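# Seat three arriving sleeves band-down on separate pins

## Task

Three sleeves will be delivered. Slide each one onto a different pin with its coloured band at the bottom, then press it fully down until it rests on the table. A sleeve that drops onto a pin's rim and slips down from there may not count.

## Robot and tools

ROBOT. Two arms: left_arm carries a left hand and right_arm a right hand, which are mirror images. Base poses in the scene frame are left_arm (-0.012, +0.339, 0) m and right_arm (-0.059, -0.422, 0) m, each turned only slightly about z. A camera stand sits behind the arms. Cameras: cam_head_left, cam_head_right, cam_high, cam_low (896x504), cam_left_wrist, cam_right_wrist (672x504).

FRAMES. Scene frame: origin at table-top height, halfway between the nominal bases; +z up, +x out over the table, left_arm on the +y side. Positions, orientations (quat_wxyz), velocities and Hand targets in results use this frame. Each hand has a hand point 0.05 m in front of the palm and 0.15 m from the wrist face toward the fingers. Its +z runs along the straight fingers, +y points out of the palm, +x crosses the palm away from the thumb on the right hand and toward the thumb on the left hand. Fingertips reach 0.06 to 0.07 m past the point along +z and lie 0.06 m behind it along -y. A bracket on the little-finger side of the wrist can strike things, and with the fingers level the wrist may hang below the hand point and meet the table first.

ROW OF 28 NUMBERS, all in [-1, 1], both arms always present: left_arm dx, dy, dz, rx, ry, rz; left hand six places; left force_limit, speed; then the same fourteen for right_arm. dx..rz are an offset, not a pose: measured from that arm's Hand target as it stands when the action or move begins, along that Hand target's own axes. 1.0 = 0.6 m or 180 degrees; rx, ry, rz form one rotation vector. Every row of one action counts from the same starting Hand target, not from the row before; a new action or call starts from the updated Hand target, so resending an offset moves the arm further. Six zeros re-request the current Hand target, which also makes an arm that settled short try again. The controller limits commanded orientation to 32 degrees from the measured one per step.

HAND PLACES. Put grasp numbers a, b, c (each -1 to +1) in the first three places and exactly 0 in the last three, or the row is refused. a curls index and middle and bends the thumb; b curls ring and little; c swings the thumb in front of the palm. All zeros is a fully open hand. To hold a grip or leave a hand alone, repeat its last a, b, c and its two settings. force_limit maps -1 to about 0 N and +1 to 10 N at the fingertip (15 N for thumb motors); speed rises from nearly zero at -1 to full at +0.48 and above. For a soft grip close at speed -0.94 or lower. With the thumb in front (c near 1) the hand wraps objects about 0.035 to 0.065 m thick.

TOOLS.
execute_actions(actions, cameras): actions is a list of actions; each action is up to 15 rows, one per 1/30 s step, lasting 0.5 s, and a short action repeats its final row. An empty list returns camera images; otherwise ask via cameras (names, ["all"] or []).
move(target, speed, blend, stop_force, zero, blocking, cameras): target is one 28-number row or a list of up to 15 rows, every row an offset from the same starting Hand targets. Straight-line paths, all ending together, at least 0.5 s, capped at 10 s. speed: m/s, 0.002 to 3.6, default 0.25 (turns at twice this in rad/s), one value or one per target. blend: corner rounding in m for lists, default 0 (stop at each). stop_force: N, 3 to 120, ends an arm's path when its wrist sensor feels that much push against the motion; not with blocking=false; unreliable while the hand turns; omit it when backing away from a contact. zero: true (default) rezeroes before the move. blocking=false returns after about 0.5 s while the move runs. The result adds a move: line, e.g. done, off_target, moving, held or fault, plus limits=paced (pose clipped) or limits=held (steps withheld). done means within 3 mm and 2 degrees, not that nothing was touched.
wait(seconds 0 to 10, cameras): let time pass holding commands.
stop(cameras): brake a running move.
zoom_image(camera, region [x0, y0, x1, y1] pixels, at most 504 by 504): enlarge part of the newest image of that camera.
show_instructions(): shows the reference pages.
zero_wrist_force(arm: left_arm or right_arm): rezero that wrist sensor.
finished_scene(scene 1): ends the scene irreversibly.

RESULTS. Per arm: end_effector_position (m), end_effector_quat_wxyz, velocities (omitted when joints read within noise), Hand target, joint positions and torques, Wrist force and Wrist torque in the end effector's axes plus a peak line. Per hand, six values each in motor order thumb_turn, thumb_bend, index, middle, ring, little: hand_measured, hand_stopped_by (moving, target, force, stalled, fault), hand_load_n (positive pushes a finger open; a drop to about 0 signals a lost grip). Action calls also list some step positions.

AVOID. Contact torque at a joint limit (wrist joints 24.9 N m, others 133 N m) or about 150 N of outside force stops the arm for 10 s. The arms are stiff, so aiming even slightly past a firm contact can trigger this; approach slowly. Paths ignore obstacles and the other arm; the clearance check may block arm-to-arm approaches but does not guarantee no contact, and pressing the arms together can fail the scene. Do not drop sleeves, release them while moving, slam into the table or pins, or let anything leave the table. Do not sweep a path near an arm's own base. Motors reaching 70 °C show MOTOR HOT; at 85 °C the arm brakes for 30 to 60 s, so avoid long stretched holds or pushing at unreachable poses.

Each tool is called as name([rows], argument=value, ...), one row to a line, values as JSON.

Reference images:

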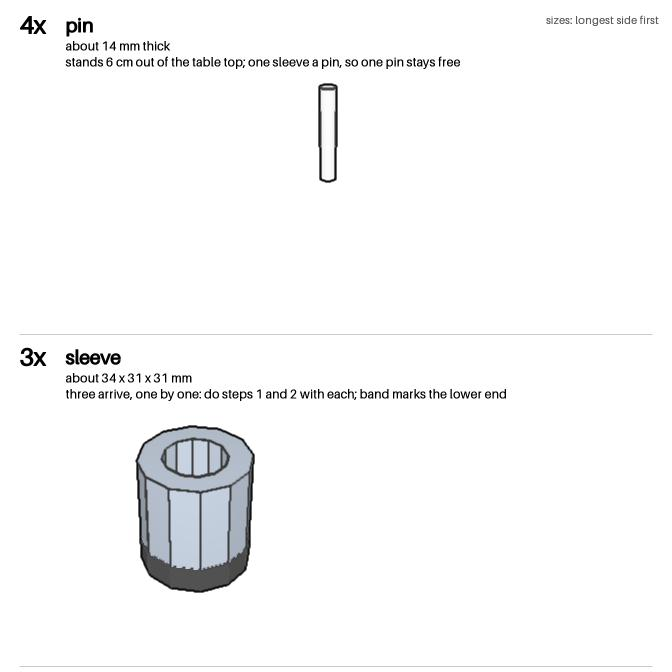

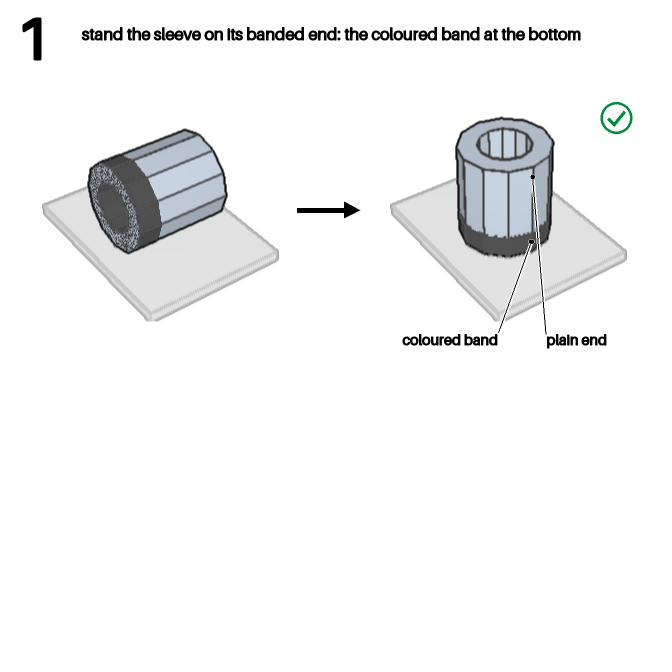

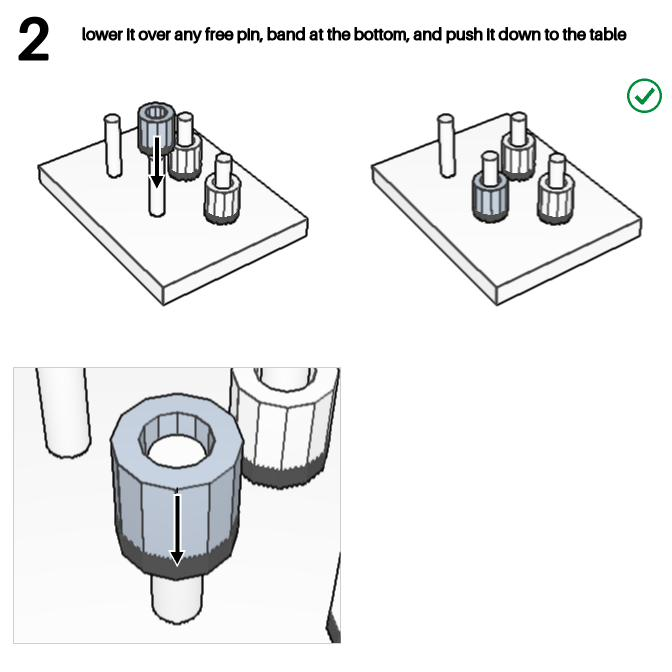

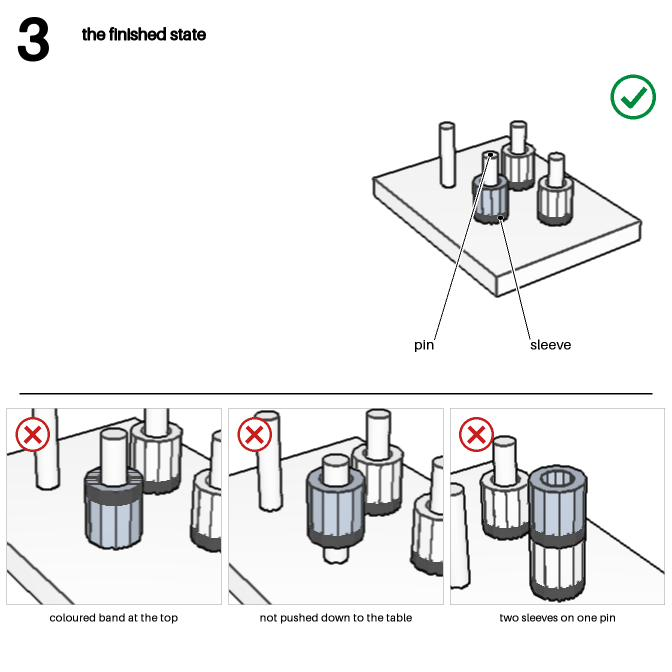

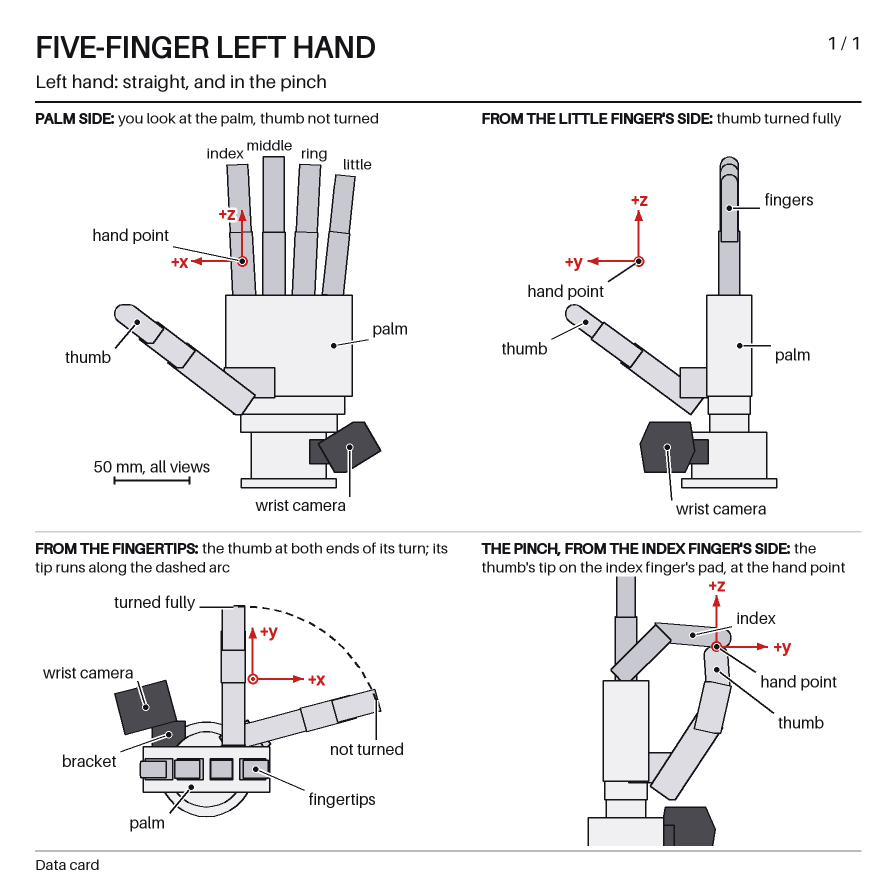

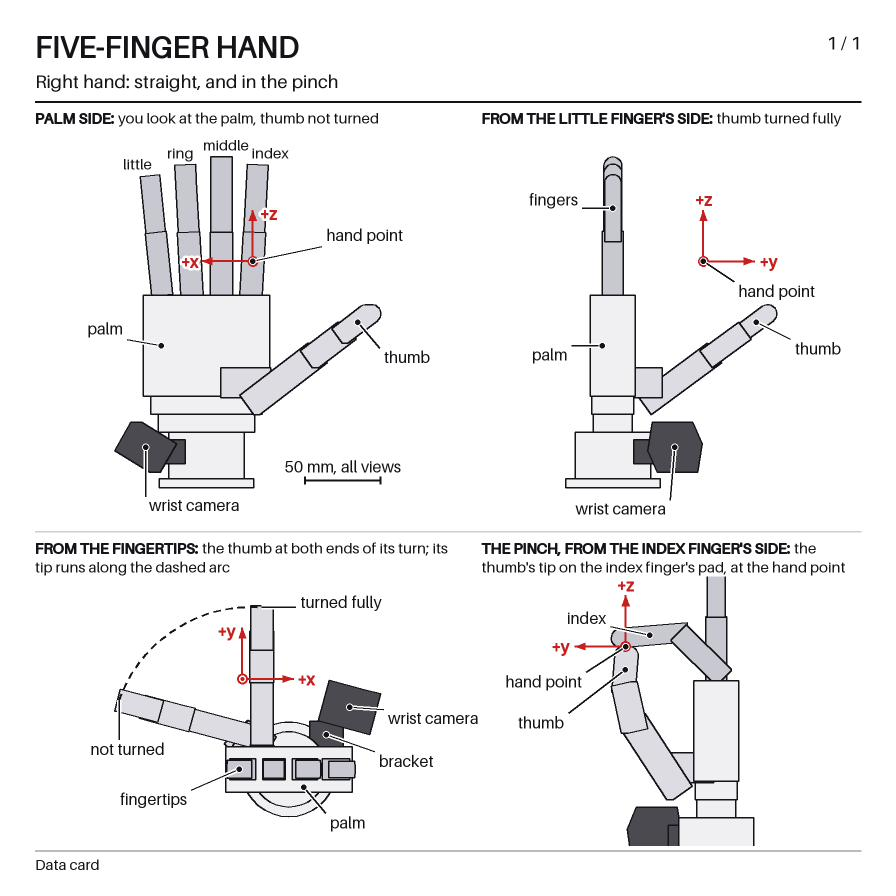

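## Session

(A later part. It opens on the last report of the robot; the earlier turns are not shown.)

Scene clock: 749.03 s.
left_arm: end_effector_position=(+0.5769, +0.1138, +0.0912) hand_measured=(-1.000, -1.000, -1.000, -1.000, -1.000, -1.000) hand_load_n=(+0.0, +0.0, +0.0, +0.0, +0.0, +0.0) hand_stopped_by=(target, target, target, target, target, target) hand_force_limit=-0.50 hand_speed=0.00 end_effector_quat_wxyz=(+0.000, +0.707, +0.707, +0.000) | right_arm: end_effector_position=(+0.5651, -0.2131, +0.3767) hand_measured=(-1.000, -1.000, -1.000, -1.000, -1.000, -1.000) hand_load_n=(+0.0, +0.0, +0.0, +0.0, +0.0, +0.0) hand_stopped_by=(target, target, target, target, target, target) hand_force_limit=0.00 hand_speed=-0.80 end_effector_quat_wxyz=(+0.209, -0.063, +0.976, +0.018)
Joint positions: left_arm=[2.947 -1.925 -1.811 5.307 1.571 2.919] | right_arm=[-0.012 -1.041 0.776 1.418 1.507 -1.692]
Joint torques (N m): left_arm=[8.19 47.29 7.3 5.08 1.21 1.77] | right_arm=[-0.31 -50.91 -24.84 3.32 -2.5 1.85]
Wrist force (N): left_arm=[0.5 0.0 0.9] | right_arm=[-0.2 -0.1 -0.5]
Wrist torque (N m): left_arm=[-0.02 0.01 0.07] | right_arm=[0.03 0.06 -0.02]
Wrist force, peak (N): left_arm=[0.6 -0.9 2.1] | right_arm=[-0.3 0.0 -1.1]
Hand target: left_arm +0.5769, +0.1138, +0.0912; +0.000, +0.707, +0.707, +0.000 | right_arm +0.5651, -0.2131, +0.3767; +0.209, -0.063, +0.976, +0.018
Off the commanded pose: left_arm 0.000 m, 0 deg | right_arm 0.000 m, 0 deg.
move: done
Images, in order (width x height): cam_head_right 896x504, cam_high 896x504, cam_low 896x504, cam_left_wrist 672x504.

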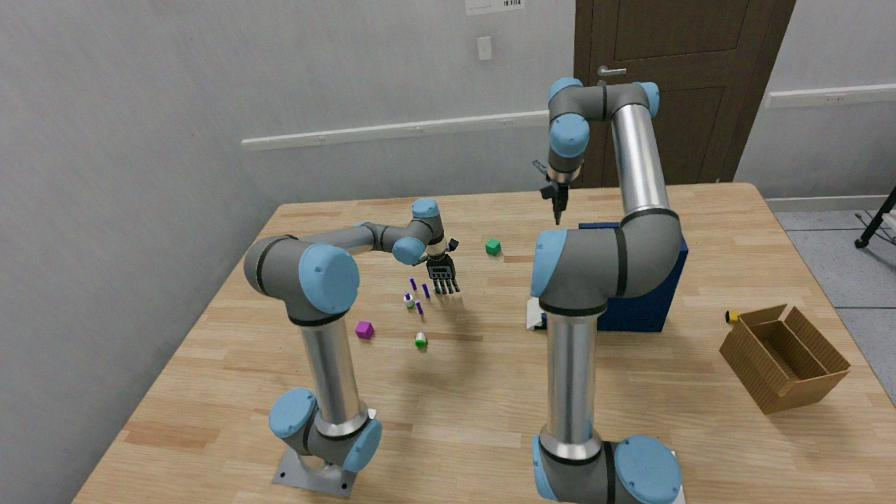

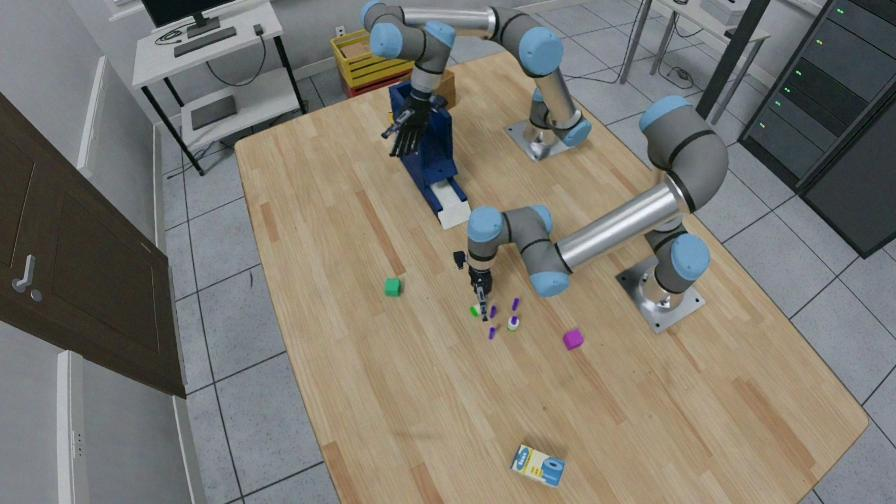

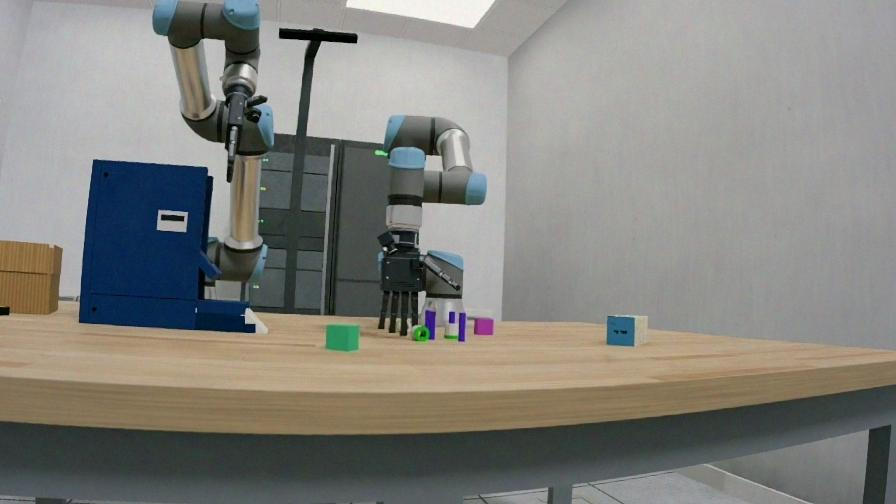

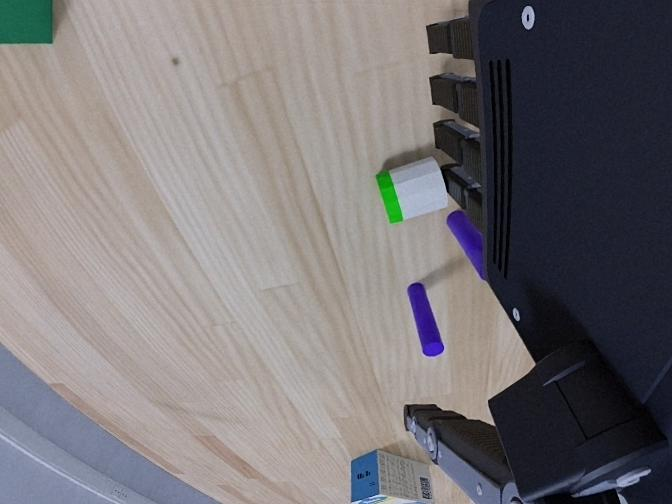

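move([
  [0, 0, -0.1833, 0, 0, 0, 0.25, 0, 1, 0, 0, 0, -0.5, 0, 0, 0, 0, 0, 0, 0, 0, 0, 0, 0, 0, 0, 0, -0.8],
  [0.085, -0.4283, -0.065, 0.3437, -0.1828, -0.5024, 0.25, 0, 1, 0, 0, 0, -0.5, 0, 0, 0, 0, 0, 0, 0, 0, 0, 0, 0, 0, 0, 0, -0.8],
], speed=0.3, blend=[0.03, 0], cameras=["cam_head_right", "cam_left_wrist", "cam_low"])

Scene clock: 771.77 s.
left_arm: end_effector_position=(+0.3199, +0.1648, +0.1302) hand_measured=(+1.000, -0.462, -0.500, -0.650, -0.962, -1.000) hand_load_n=(+0.0, +0.0, +0.0, +0.0, +0.0, +0.0) hand_stopped_by=(target, target, target, target, target, target) hand_force_limit=-0.50 hand_speed=0.00 end_effector_quat_wxyz=(-0.150, -0.087, +0.853, -0.492) | right_arm: end_effector_position=(+0.5651, -0.2131, +0.3767) hand_measured=(-1.000, -1.000, -1.000, -1.000, -1.000, -1.000) hand_load_n=(-0.5, +0.0, +0.0, +0.0, +0.0, +0.0) hand_stopped_by=(target, target, target, target, target, target) hand_force_limit=0.00 hand_speed=-0.80 end_effector_quat_wxyz=(+0.209, -0.063, +0.976, +0.018)
Joint positions: left_arm=[3.52 -1.599 -2.174 4.571 0.716 2.085] | right_arm=[-0.012 -1.041 0.776 1.418 1.507 -1.692]
Joint torques (N m): left_arm=[1.86 5.9 20.53 3.77 -0.41 1.57] | right_arm=[-0.83 -51.69 -25.12 3.31 -2.48 1.93]
Wrist force (N): left_arm=[2.5 -2.5 2.3] | right_arm=[-0.2 0.0 -0.7]
Wrist torque (N m): left_arm=[-0.23 -0.08 0.21] | right_arm=[0.05 0.06 -0.01]
Wrist force, peak (N): left_arm=[2.4 -2.5 2.6] | right_arm=[0.1 -0.1 -1.1]
Hand target: left_arm +0.3199, +0.1648, +0.1302; -0.150, -0.087, +0.853, -0.492 | right_arm +0.5651, -0.2131, +0.3767; +0.209, -0.063, +0.976, +0.018
Off the commanded pose: left_arm 0.000 m, 0 deg | right_arm 0.000 m, 0 deg.
move: done
Images, in order (width x height): cam_head_right 896x504, cam_low 896x504, cam_left_wrist 672x504.

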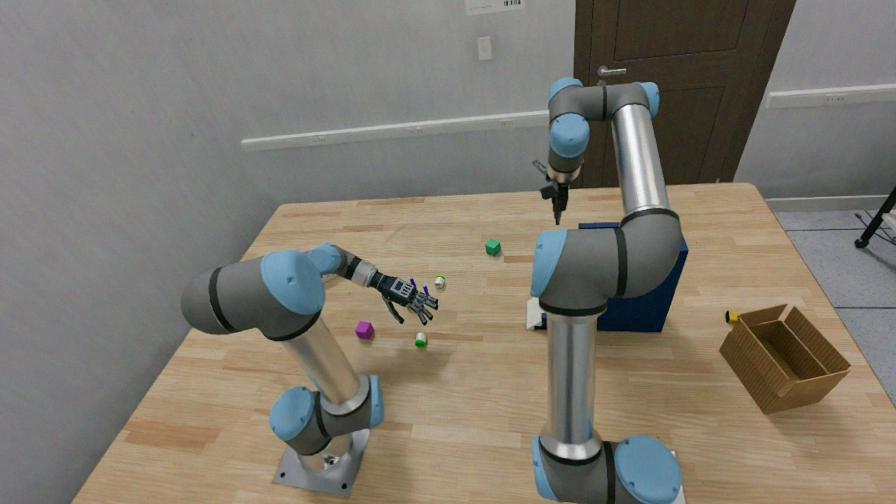

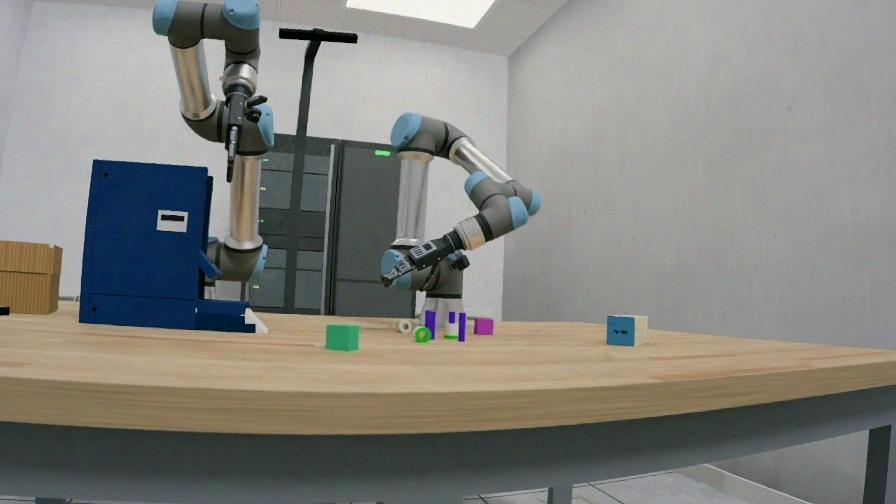

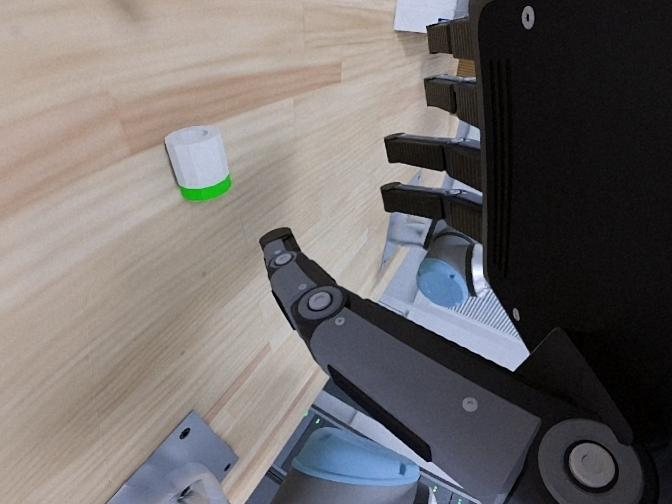

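move(target=[-0.037, 0.0947, 0.0582, 0, 0, 0, 0.25, 0, 1, 0, 0, 0, -0.5, 0, 0, 0, 0, 0, 0, 0, 0, 0, 0, 0, 0, 0, 0, -0.8], speed=0.2, cameras=["cam_left_wrist", "cam_head_right"])

zoom_image(camera="cam_head_right", region=[380, 280, 470, 370])

Scene clock: 780.17 s.
left_arm: end_effector_position=(+0.3179, +0.1629, +0.0600) hand_measured=(+1.000, -0.462, -0.500, -0.650, -0.962, -1.000) hand_load_n=(+0.0, +0.0, +0.0, +0.0, +0.0, +0.0) hand_stopped_by=(target, target, target, target, target, target) hand_force_limit=-0.50 hand_speed=0.00 end_effector_quat_wxyz=(-0.151, -0.087, +0.853, -0.492) | right_arm: end_effector_position=(+0.5651, -0.2131, +0.3767) hand_measured=(-1.000, -1.000, -1.000, -1.000, -1.000, -1.000) hand_load_n=(+0.0, +0.0, +0.0, +0.0, +0.0, +0.0) hand_stopped_by=(target, target, target, target, target, target) hand_force_limit=0.00 hand_speed=-0.80 end_effector_quat_wxyz=(+0.209, -0.063, +0.976, +0.018)
Joint positions: left_arm=[3.518 -1.735 -2.263 4.798 0.714 2.082] | right_arm=[-0.012 -1.041 0.776 1.418 1.507 -1.692]
Joint torques (N m): left_arm=[1.64 18.46 23.02 2.7 -0.81 1.27] | right_arm=[-0.51 -51.32 -25.32 3.29 -2.51 1.79]
Wrist force (N): left_arm=[2.3 -2.4 2.3] | right_arm=[-0.1 0.0 -0.4]
Wrist torque (N m): left_arm=[-0.23 -0.06 0.32] | right_arm=[0.04 0.04 -0.01]
Wrist force, peak (N): left_arm=[2.8 -3.7 1.6] | right_arm=[-0.3 -0.1 -1.1]
Hand target: left_arm +0.3180, +0.1630, +0.0600; -0.150, -0.087, +0.853, -0.492 | right_arm +0.5651, -0.2131, +0.3767; +0.209, -0.063, +0.976, +0.018
Off the commanded pose: left_arm 0.000 m, 0 deg | right_arm 0.000 m, 0 deg.
move: done
Images, in order (width x height): cam_head_right 896x504, cam_left_wrist 672x504.

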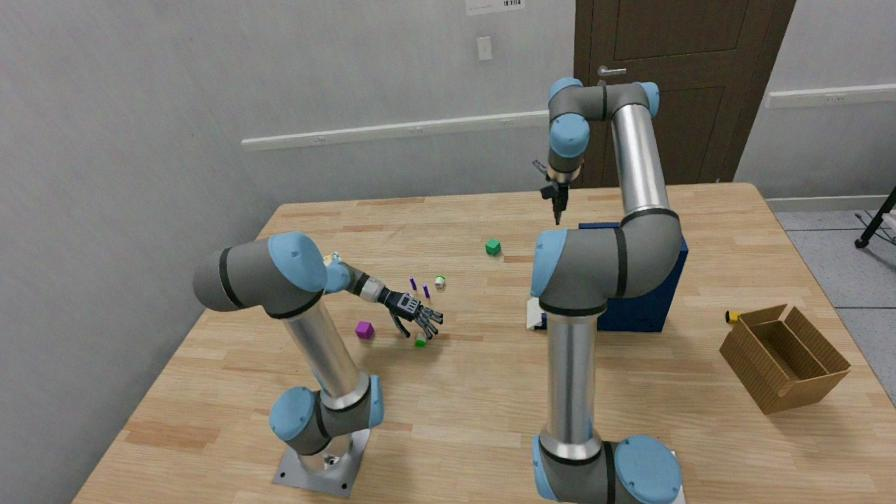

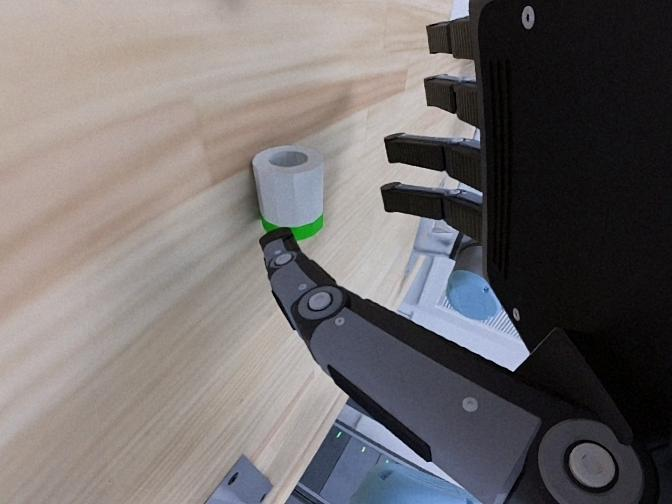

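Scaled by 5.600 from the camera's 896x504 image, which has a finer 1280x720 frame.

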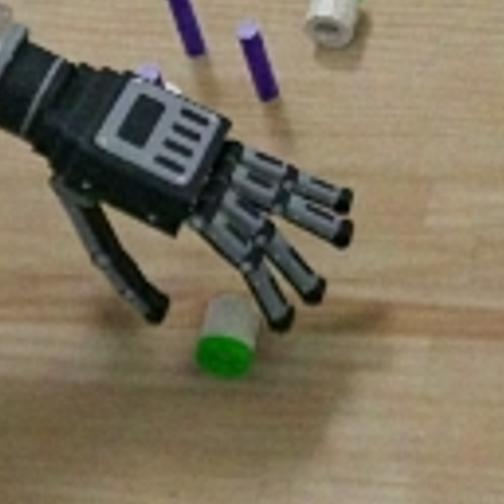

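move(target=[-0.0134, 0.0325, 0.0173, 0, 0, 0, 0.25, 0, 1, 0, 0, 0, -0.5, 0, 0, 0, 0, 0, 0, 0, 0, 0, 0, 0, 0, 0, 0, -0.8], speed=0.03, stop_force=4, cameras=["cam_left_wrist"])

Scene clock: 786.77 s.
left_arm: end_effector_position=(+0.3180, +0.1638, +0.0365) hand_measured=(+1.000, -0.462, -0.500, -0.650, -0.962, -1.000) hand_load_n=(+0.0, +0.0, +0.0, +0.0, +0.0, +0.0) hand_stopped_by=(target, target, target, target, target, target) hand_force_limit=-0.50 hand_speed=0.00 end_effector_quat_wxyz=(-0.150, -0.087, +0.853, -0.492) | right_arm: end_effector_position=(+0.5651, -0.2131, +0.3767) hand_measured=(-1.000, -1.000, -1.000, -1.000, -1.000, -1.000) hand_load_n=(+0.0, -0.5, +0.0, +0.0, +0.0, +0.0) hand_stopped_by=(target, target, target, target, target, target) hand_force_limit=0.00 hand_speed=-0.80 end_effector_quat_wxyz=(+0.209, -0.063, +0.976, +0.018)
Joint positions: left_arm=[3.52 -1.792 -2.283 4.874 0.715 2.084] | right_arm=[-0.012 -1.041 0.776 1.418 1.507 -1.692]
Joint torques (N m): left_arm=[-1.37 37.1 25.2 -1.96 -1.65 -1.95] | right_arm=[-0.66 -51.61 -25.2 3.33 -2.48 1.81]
Wrist force (N): left_arm=[2.2 -2.8 2.6] | right_arm=[0.1 0.2 -0.8]
Wrist torque (N m): left_arm=[-0.31 -0.04 0.20] | right_arm=[0.08 0.02 0.01]
Wrist force, peak (N): left_arm=[2.4 -2.9 2.6] | right_arm=[-0.1 -0.2 -1.1]
Hand target: left_arm +0.3180, +0.1638, +0.0365; -0.150, -0.087, +0.853, -0.492 | right_arm +0.5651, -0.2131, +0.3767; +0.209, -0.063, +0.976, +0.018
Off the commanded pose: left_arm 0.000 m, 0 deg | right_arm 0.000 m, 0 deg.
move: done
Images, in order (width x height): cam_left_wrist 672x504.

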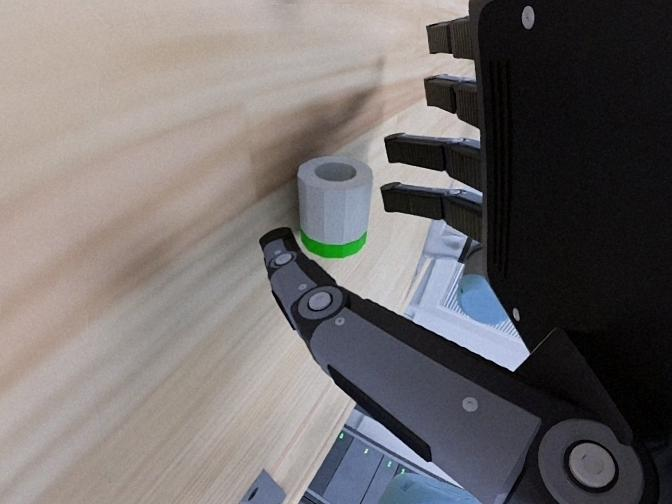

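move(target=[-0.0003, -0.0027, 0.0062, 0, 0, 0, 0.25, 0, 1, 0, 0, 0, -0.5, 0, 0, 0, 0, 0, 0, 0, 0, 0, 0, 0, 0, 0, 0, -0.8], speed=0.03)

move(target=[0, 0, 0, 0, 0, 0, 0.6, 0, 1, 0, 0, 0, -0.5, -0.9, 0, 0, 0, 0, 0, 0, 0, 0, 0, 0, 0, 0, 0, -0.8], speed=0.05, cameras=["cam_left_wrist"])

zoom_image(camera="cam_left_wrist", region=[180, 80, 460, 300])

Scene clock: 792.27 s.
left_arm: end_effector_position=(+0.3180, +0.1596, +0.0360) hand_measured=(+1.000, -0.462, -0.500, -0.650, -0.962, -1.000) hand_load_n=(+0.0, +0.0, +0.0, +0.0, +0.0, +0.0) hand_stopped_by=(target, target, target, target, target, target) hand_force_limit=-0.50 hand_speed=0.00 end_effector_quat_wxyz=(-0.150, -0.087, +0.853, -0.492) | right_arm: end_effector_position=(+0.5651, -0.2131, +0.3767) hand_measured=(-1.000, -1.000, -1.000, -1.000, -1.000, -1.000) hand_load_n=(+0.0, +0.0, +0.0, +0.0, +0.0, +0.0) hand_stopped_by=(target, target, target, target, target, target) hand_force_limit=0.00 hand_speed=-0.80 end_effector_quat_wxyz=(+0.209, -0.063, +0.976, +0.018)
Joint positions: left_arm=[3.51 -1.793 -2.286 4.886 0.708 2.074] | right_arm=[-0.012 -1.041 0.776 1.418 1.507 -1.692]
Joint torques (N m): left_arm=[1.5 11.62 3.38 1.2 -1.1 -0.15] | right_arm=[-0.51 -51.43 -25.36 3.28 -2.5 1.79]
Wrist force (N): left_arm=[2.3 -2.5 2.8] | right_arm=[0.0 0.0 -0.4]
Wrist torque (N m): left_arm=[-0.27 -0.06 0.33] | right_arm=[0.04 0.03 0.00]
Wrist force, peak (N): left_arm=[2.4 -2.8 2.7] | right_arm=[-0.2 0.1 -1.0]
Hand target: left_arm +0.3180, +0.1597, +0.0360; -0.150, -0.087, +0.853, -0.492 | right_arm +0.5651, -0.2131, +0.3767; +0.209, -0.063, +0.976, +0.018
Off the commanded pose: left_arm 0.000 m, 0 deg | right_arm 0.000 m, 0 deg.
move: done

Scene clock: 794.40 s.
left_arm: end_effector_position=(+0.3180, +0.1597, +0.0360) hand_measured=(+1.000, -0.246, -0.110, -0.130, -0.910, -1.000) hand_load_n=(+0.0, +5.5, +4.5, +4.0, +0.0, +0.0) hand_stopped_by=(target, force, force, force, target, target) hand_force_limit=-0.50 hand_speed=-0.90 end_effector_quat_wxyz=(-0.150, -0.087, +0.853, -0.492) | right_arm: end_effector_position=(+0.5651, -0.2131, +0.3767) hand_measured=(-1.000, -1.000, -1.000, -1.000, -1.000, -1.000) hand_load_n=(+0.0, +0.0, +0.0, +0.0, +0.0, +0.0) hand_stopped_by=(target, target, target, target, target, target) hand_force_limit=0.00 hand_speed=-0.80 end_effector_quat_wxyz=(+0.209, -0.063, +0.976, +0.018)
Joint positions: left_arm=[3.51 -1.793 -2.286 4.885 0.708 2.074] | right_arm=[-0.012 -1.041 0.776 1.418 1.507 -1.692]
Joint torques (N m): left_arm=[9 18.14 24.43 -1.75 0.43 1.86] | right_arm=[-0.51 -51.57 -25.28 3.25 -2.46 1.84]
Wrist force (N): left_arm=[2.3 -2.6 2.5] | right_arm=[0.0 0.0 -0.6]
Wrist torque (N m): left_arm=[-0.28 -0.05 0.32] | right_arm=[0.04 0.04 0.00]
Wrist force, peak (N): left_arm=[2.4 -2.7 2.8] | right_arm=[-0.1 -0.2 -1.0]
Hand target: left_arm +0.3180, +0.1597, +0.0360; -0.150, -0.087, +0.853, -0.492 | right_arm +0.5651, -0.2131, +0.3767; +0.209, -0.063, +0.976, +0.018
Off the commanded pose: left_arm 0.000 m, 0 deg | right_arm 0.000 m, 0 deg.
move: done
Images, in order (width x height): cam_left_wrist 672x504.

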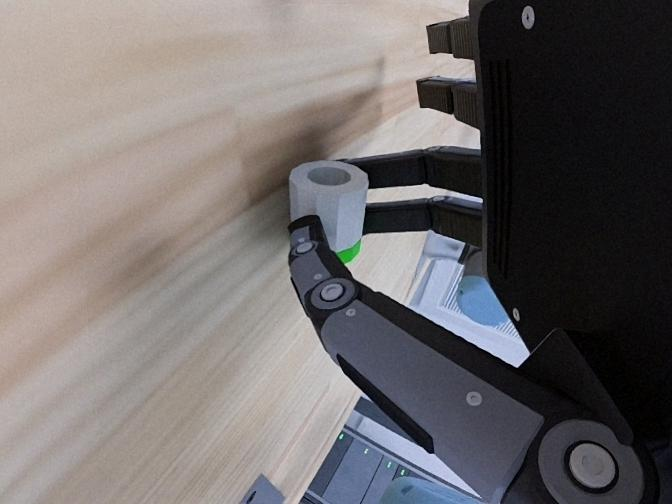

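Scaled by 1.800 from the camera's 672x504 image, which has a finer 960x720 frame.

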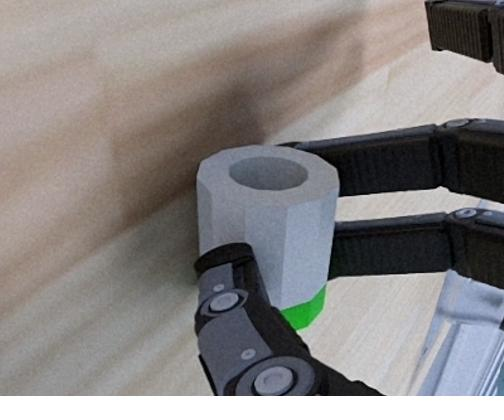

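move([
  [0.0741, -0.1764, -0.1018, 0, 0, 0, 0.6, 0, 1, 0, 0, 0, -0.5, -0.9, 0, 0, 0, 0, 0, 0, 0, 0, 0, 0, 0, 0, 0, -0.8],
  [-0.1027, -0.1838, -0.1607, 0.0562, -0.1712, 0.47, 0.6, 0, 1, 0, 0, 0, -0.5, -0.9, 0, 0, 0, 0, 0, 0, 0, 0, 0, 0, 0, 0, 0, -0.8],
  [-0.1312, -0.116, -0.1215, 0.0562, -0.1712, 0.47, 0.6, 0, 1, 0, 0, 0, -0.5, -0.9, 0, 0, 0, 0, 0, 0, 0, 0, 0, 0, 0, 0, 0, -0.8],
], speed=0.25, blend=[0.03, 0.01, 0], cameras=["all"])

zoom_image(camera="cam_low", region=[400, 280, 470, 350])

zoom_image(camera="cam_high", region=[490, 280, 540, 340])

zoom_image(camera="cam_left_wrist", region=[220, 120, 460, 400])

zoom_image(camera="cam_right_wrist", region=[572, 40, 672, 180])

Scene clock: 828.30 s.
left_arm: end_effector_position=(+0.4250, +0.1880, +0.1000) hand_measured=(+1.000, -0.246, -0.110, -0.130, -0.910, -1.000) hand_load_n=(+0.0, +5.5, +4.5, +4.0, +0.0, +0.0) hand_stopped_by=(target, force, force, force, target, target) hand_force_limit=-0.50 hand_speed=-0.90 end_effector_quat_wxyz=(+0.434, +0.374, +0.655, -0.493) end_effector_velocity=(+0.001, +0.000, +0.000) end_effector_angular_velocity=(+0.002, -0.003, +0.000) | right_arm: end_effector_position=(+0.5651, -0.2131, +0.3767) hand_measured=(-1.000, -1.000, -1.000, -1.000, -1.000, -1.000) hand_load_n=(+0.0, +0.0, +0.0, +0.0, +0.0, +0.0) hand_stopped_by=(target, target, target, target, target, target) hand_force_limit=0.00 hand_speed=-0.80 end_effector_quat_wxyz=(+0.209, -0.063, +0.976, +0.018)
Joint positions: left_arm=[3.777 -1.685 -2.36 4.384 0.426 4.073] | right_arm=[-0.012 -1.041 0.776 1.418 1.507 -1.692]
Joint velocities: left_arm=[0 -0.001 0 0.005 0 0] | right_arm=[within noise]
Joint torques (N m): left_arm=[4.69 6.29 16.75 2.28 0.99 2.01] | right_arm=[-0.3 -51.26 -25.43 3.31 -2.5 1.81]
Wrist force (N): left_arm=[-1.0 -0.8 2.1] | right_arm=[-0.2 -0.1 -0.7]
Wrist torque (N m): left_arm=[-0.26 0.07 -0.05] | right_arm=[0.04 0.08 -0.02]
Wrist force, peak (N): left_arm=[2.6 -3.5 2.1] | right_arm=[-0.1 0.1 -1.1]
Hand target: left_arm +0.4250, +0.1880, +0.0999; +0.434, +0.374, +0.655, -0.493 | right_arm +0.5651, -0.2131, +0.3767; +0.209, -0.063, +0.976, +0.018
Off the commanded pose: left_arm 0.000 m, 0 deg | right_arm 0.000 m, 0 deg.
move: done

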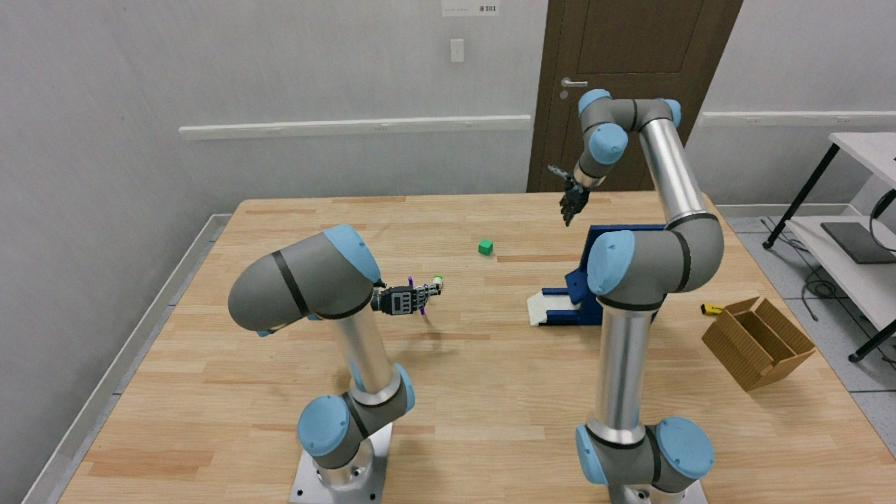

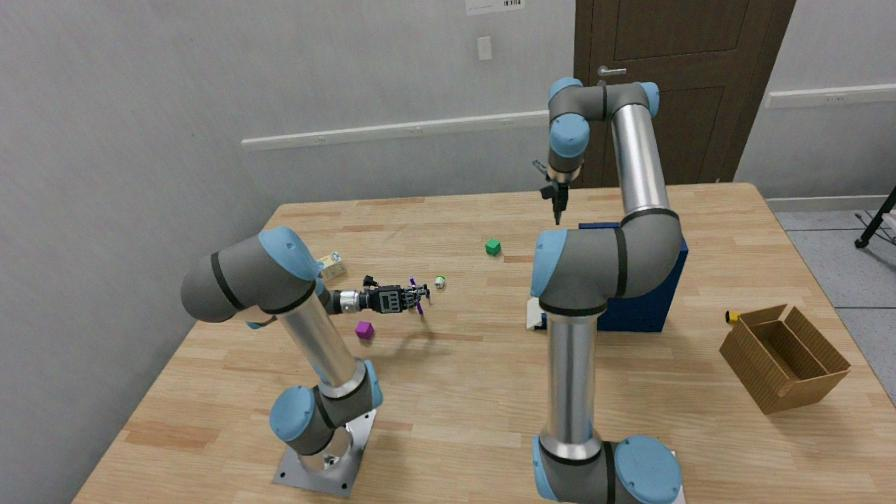

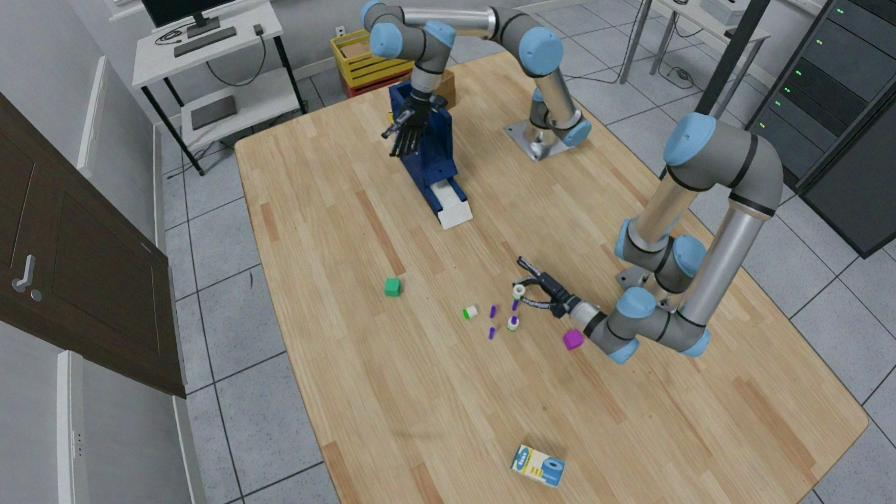

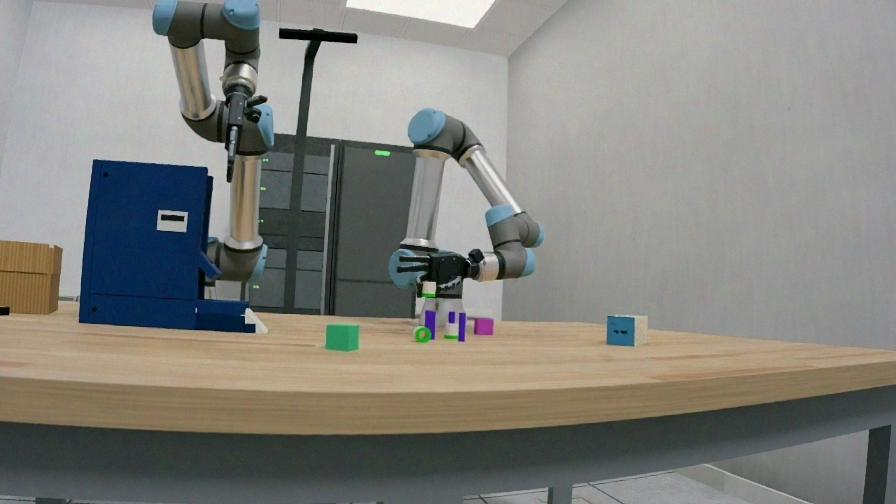

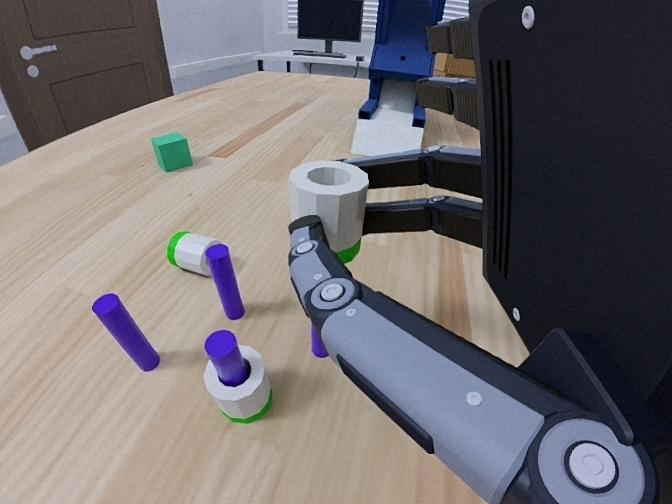

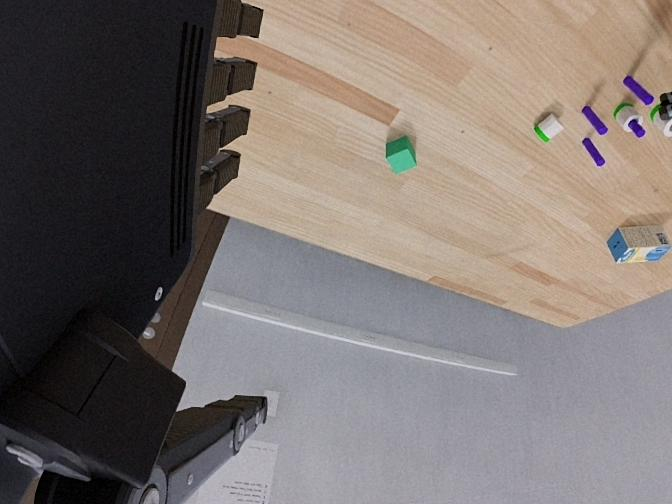

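Scaled by 7.200 from the camera's 896x504 image, which has a finer 1280x720 frame.

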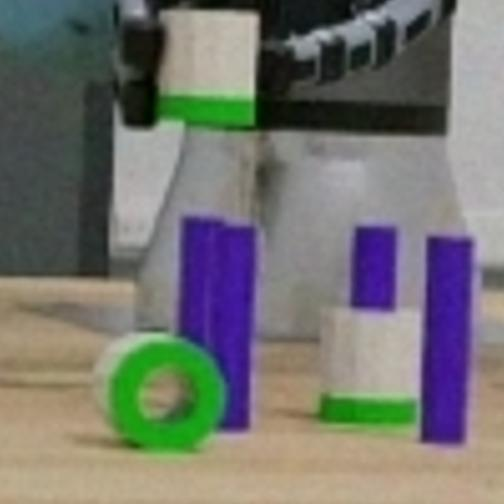

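Scaled by 8.400 from the camera's 896x504 image, which has a finer 1280x720 frame.

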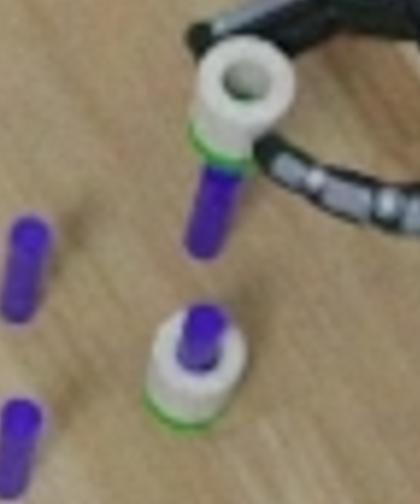

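Scaled by 1.800 from the camera's 672x504 image, which has a finer 960x720 frame.

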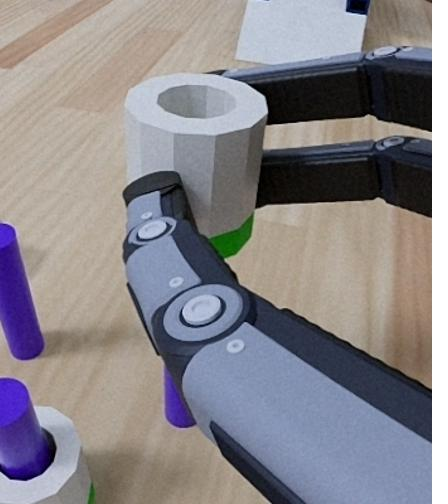

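Scaled by 3.600 from the camera's 672x504 image, which has a finer 960x720 frame.

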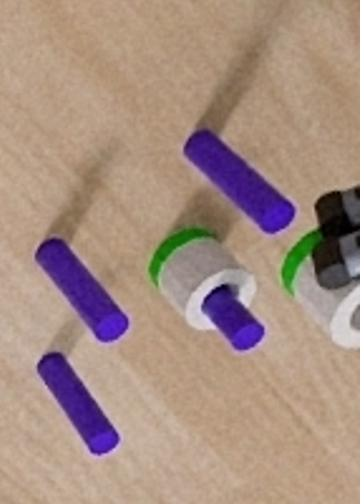

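zoom_image(camera="cam_left_wrist", region=[290, 290, 350, 370])

zoom_image(camera="cam_high", region=[505, 280, 535, 315])

zoom_image(camera="cam_low", region=[414, 280, 444, 340])

Scaled by 6.300 from the camera's 672x504 image, which has a finer 960x720 frame.

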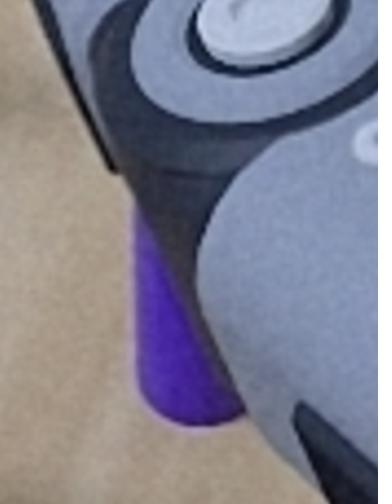

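Scaled by 14.400 from the camera's 896x504 image, which has a finer 1280x720 frame.

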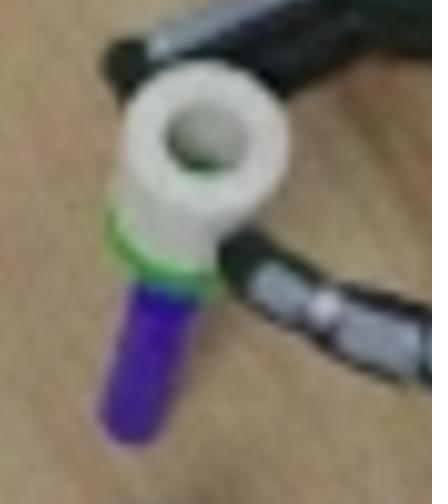

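Scaled by 8.400 from the camera's 896x504 image, which has a finer 1280x720 frame.

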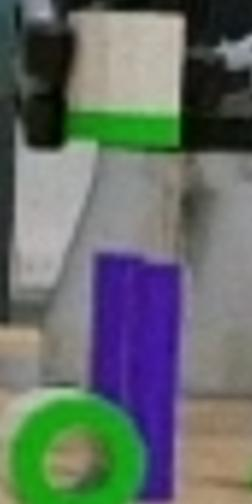

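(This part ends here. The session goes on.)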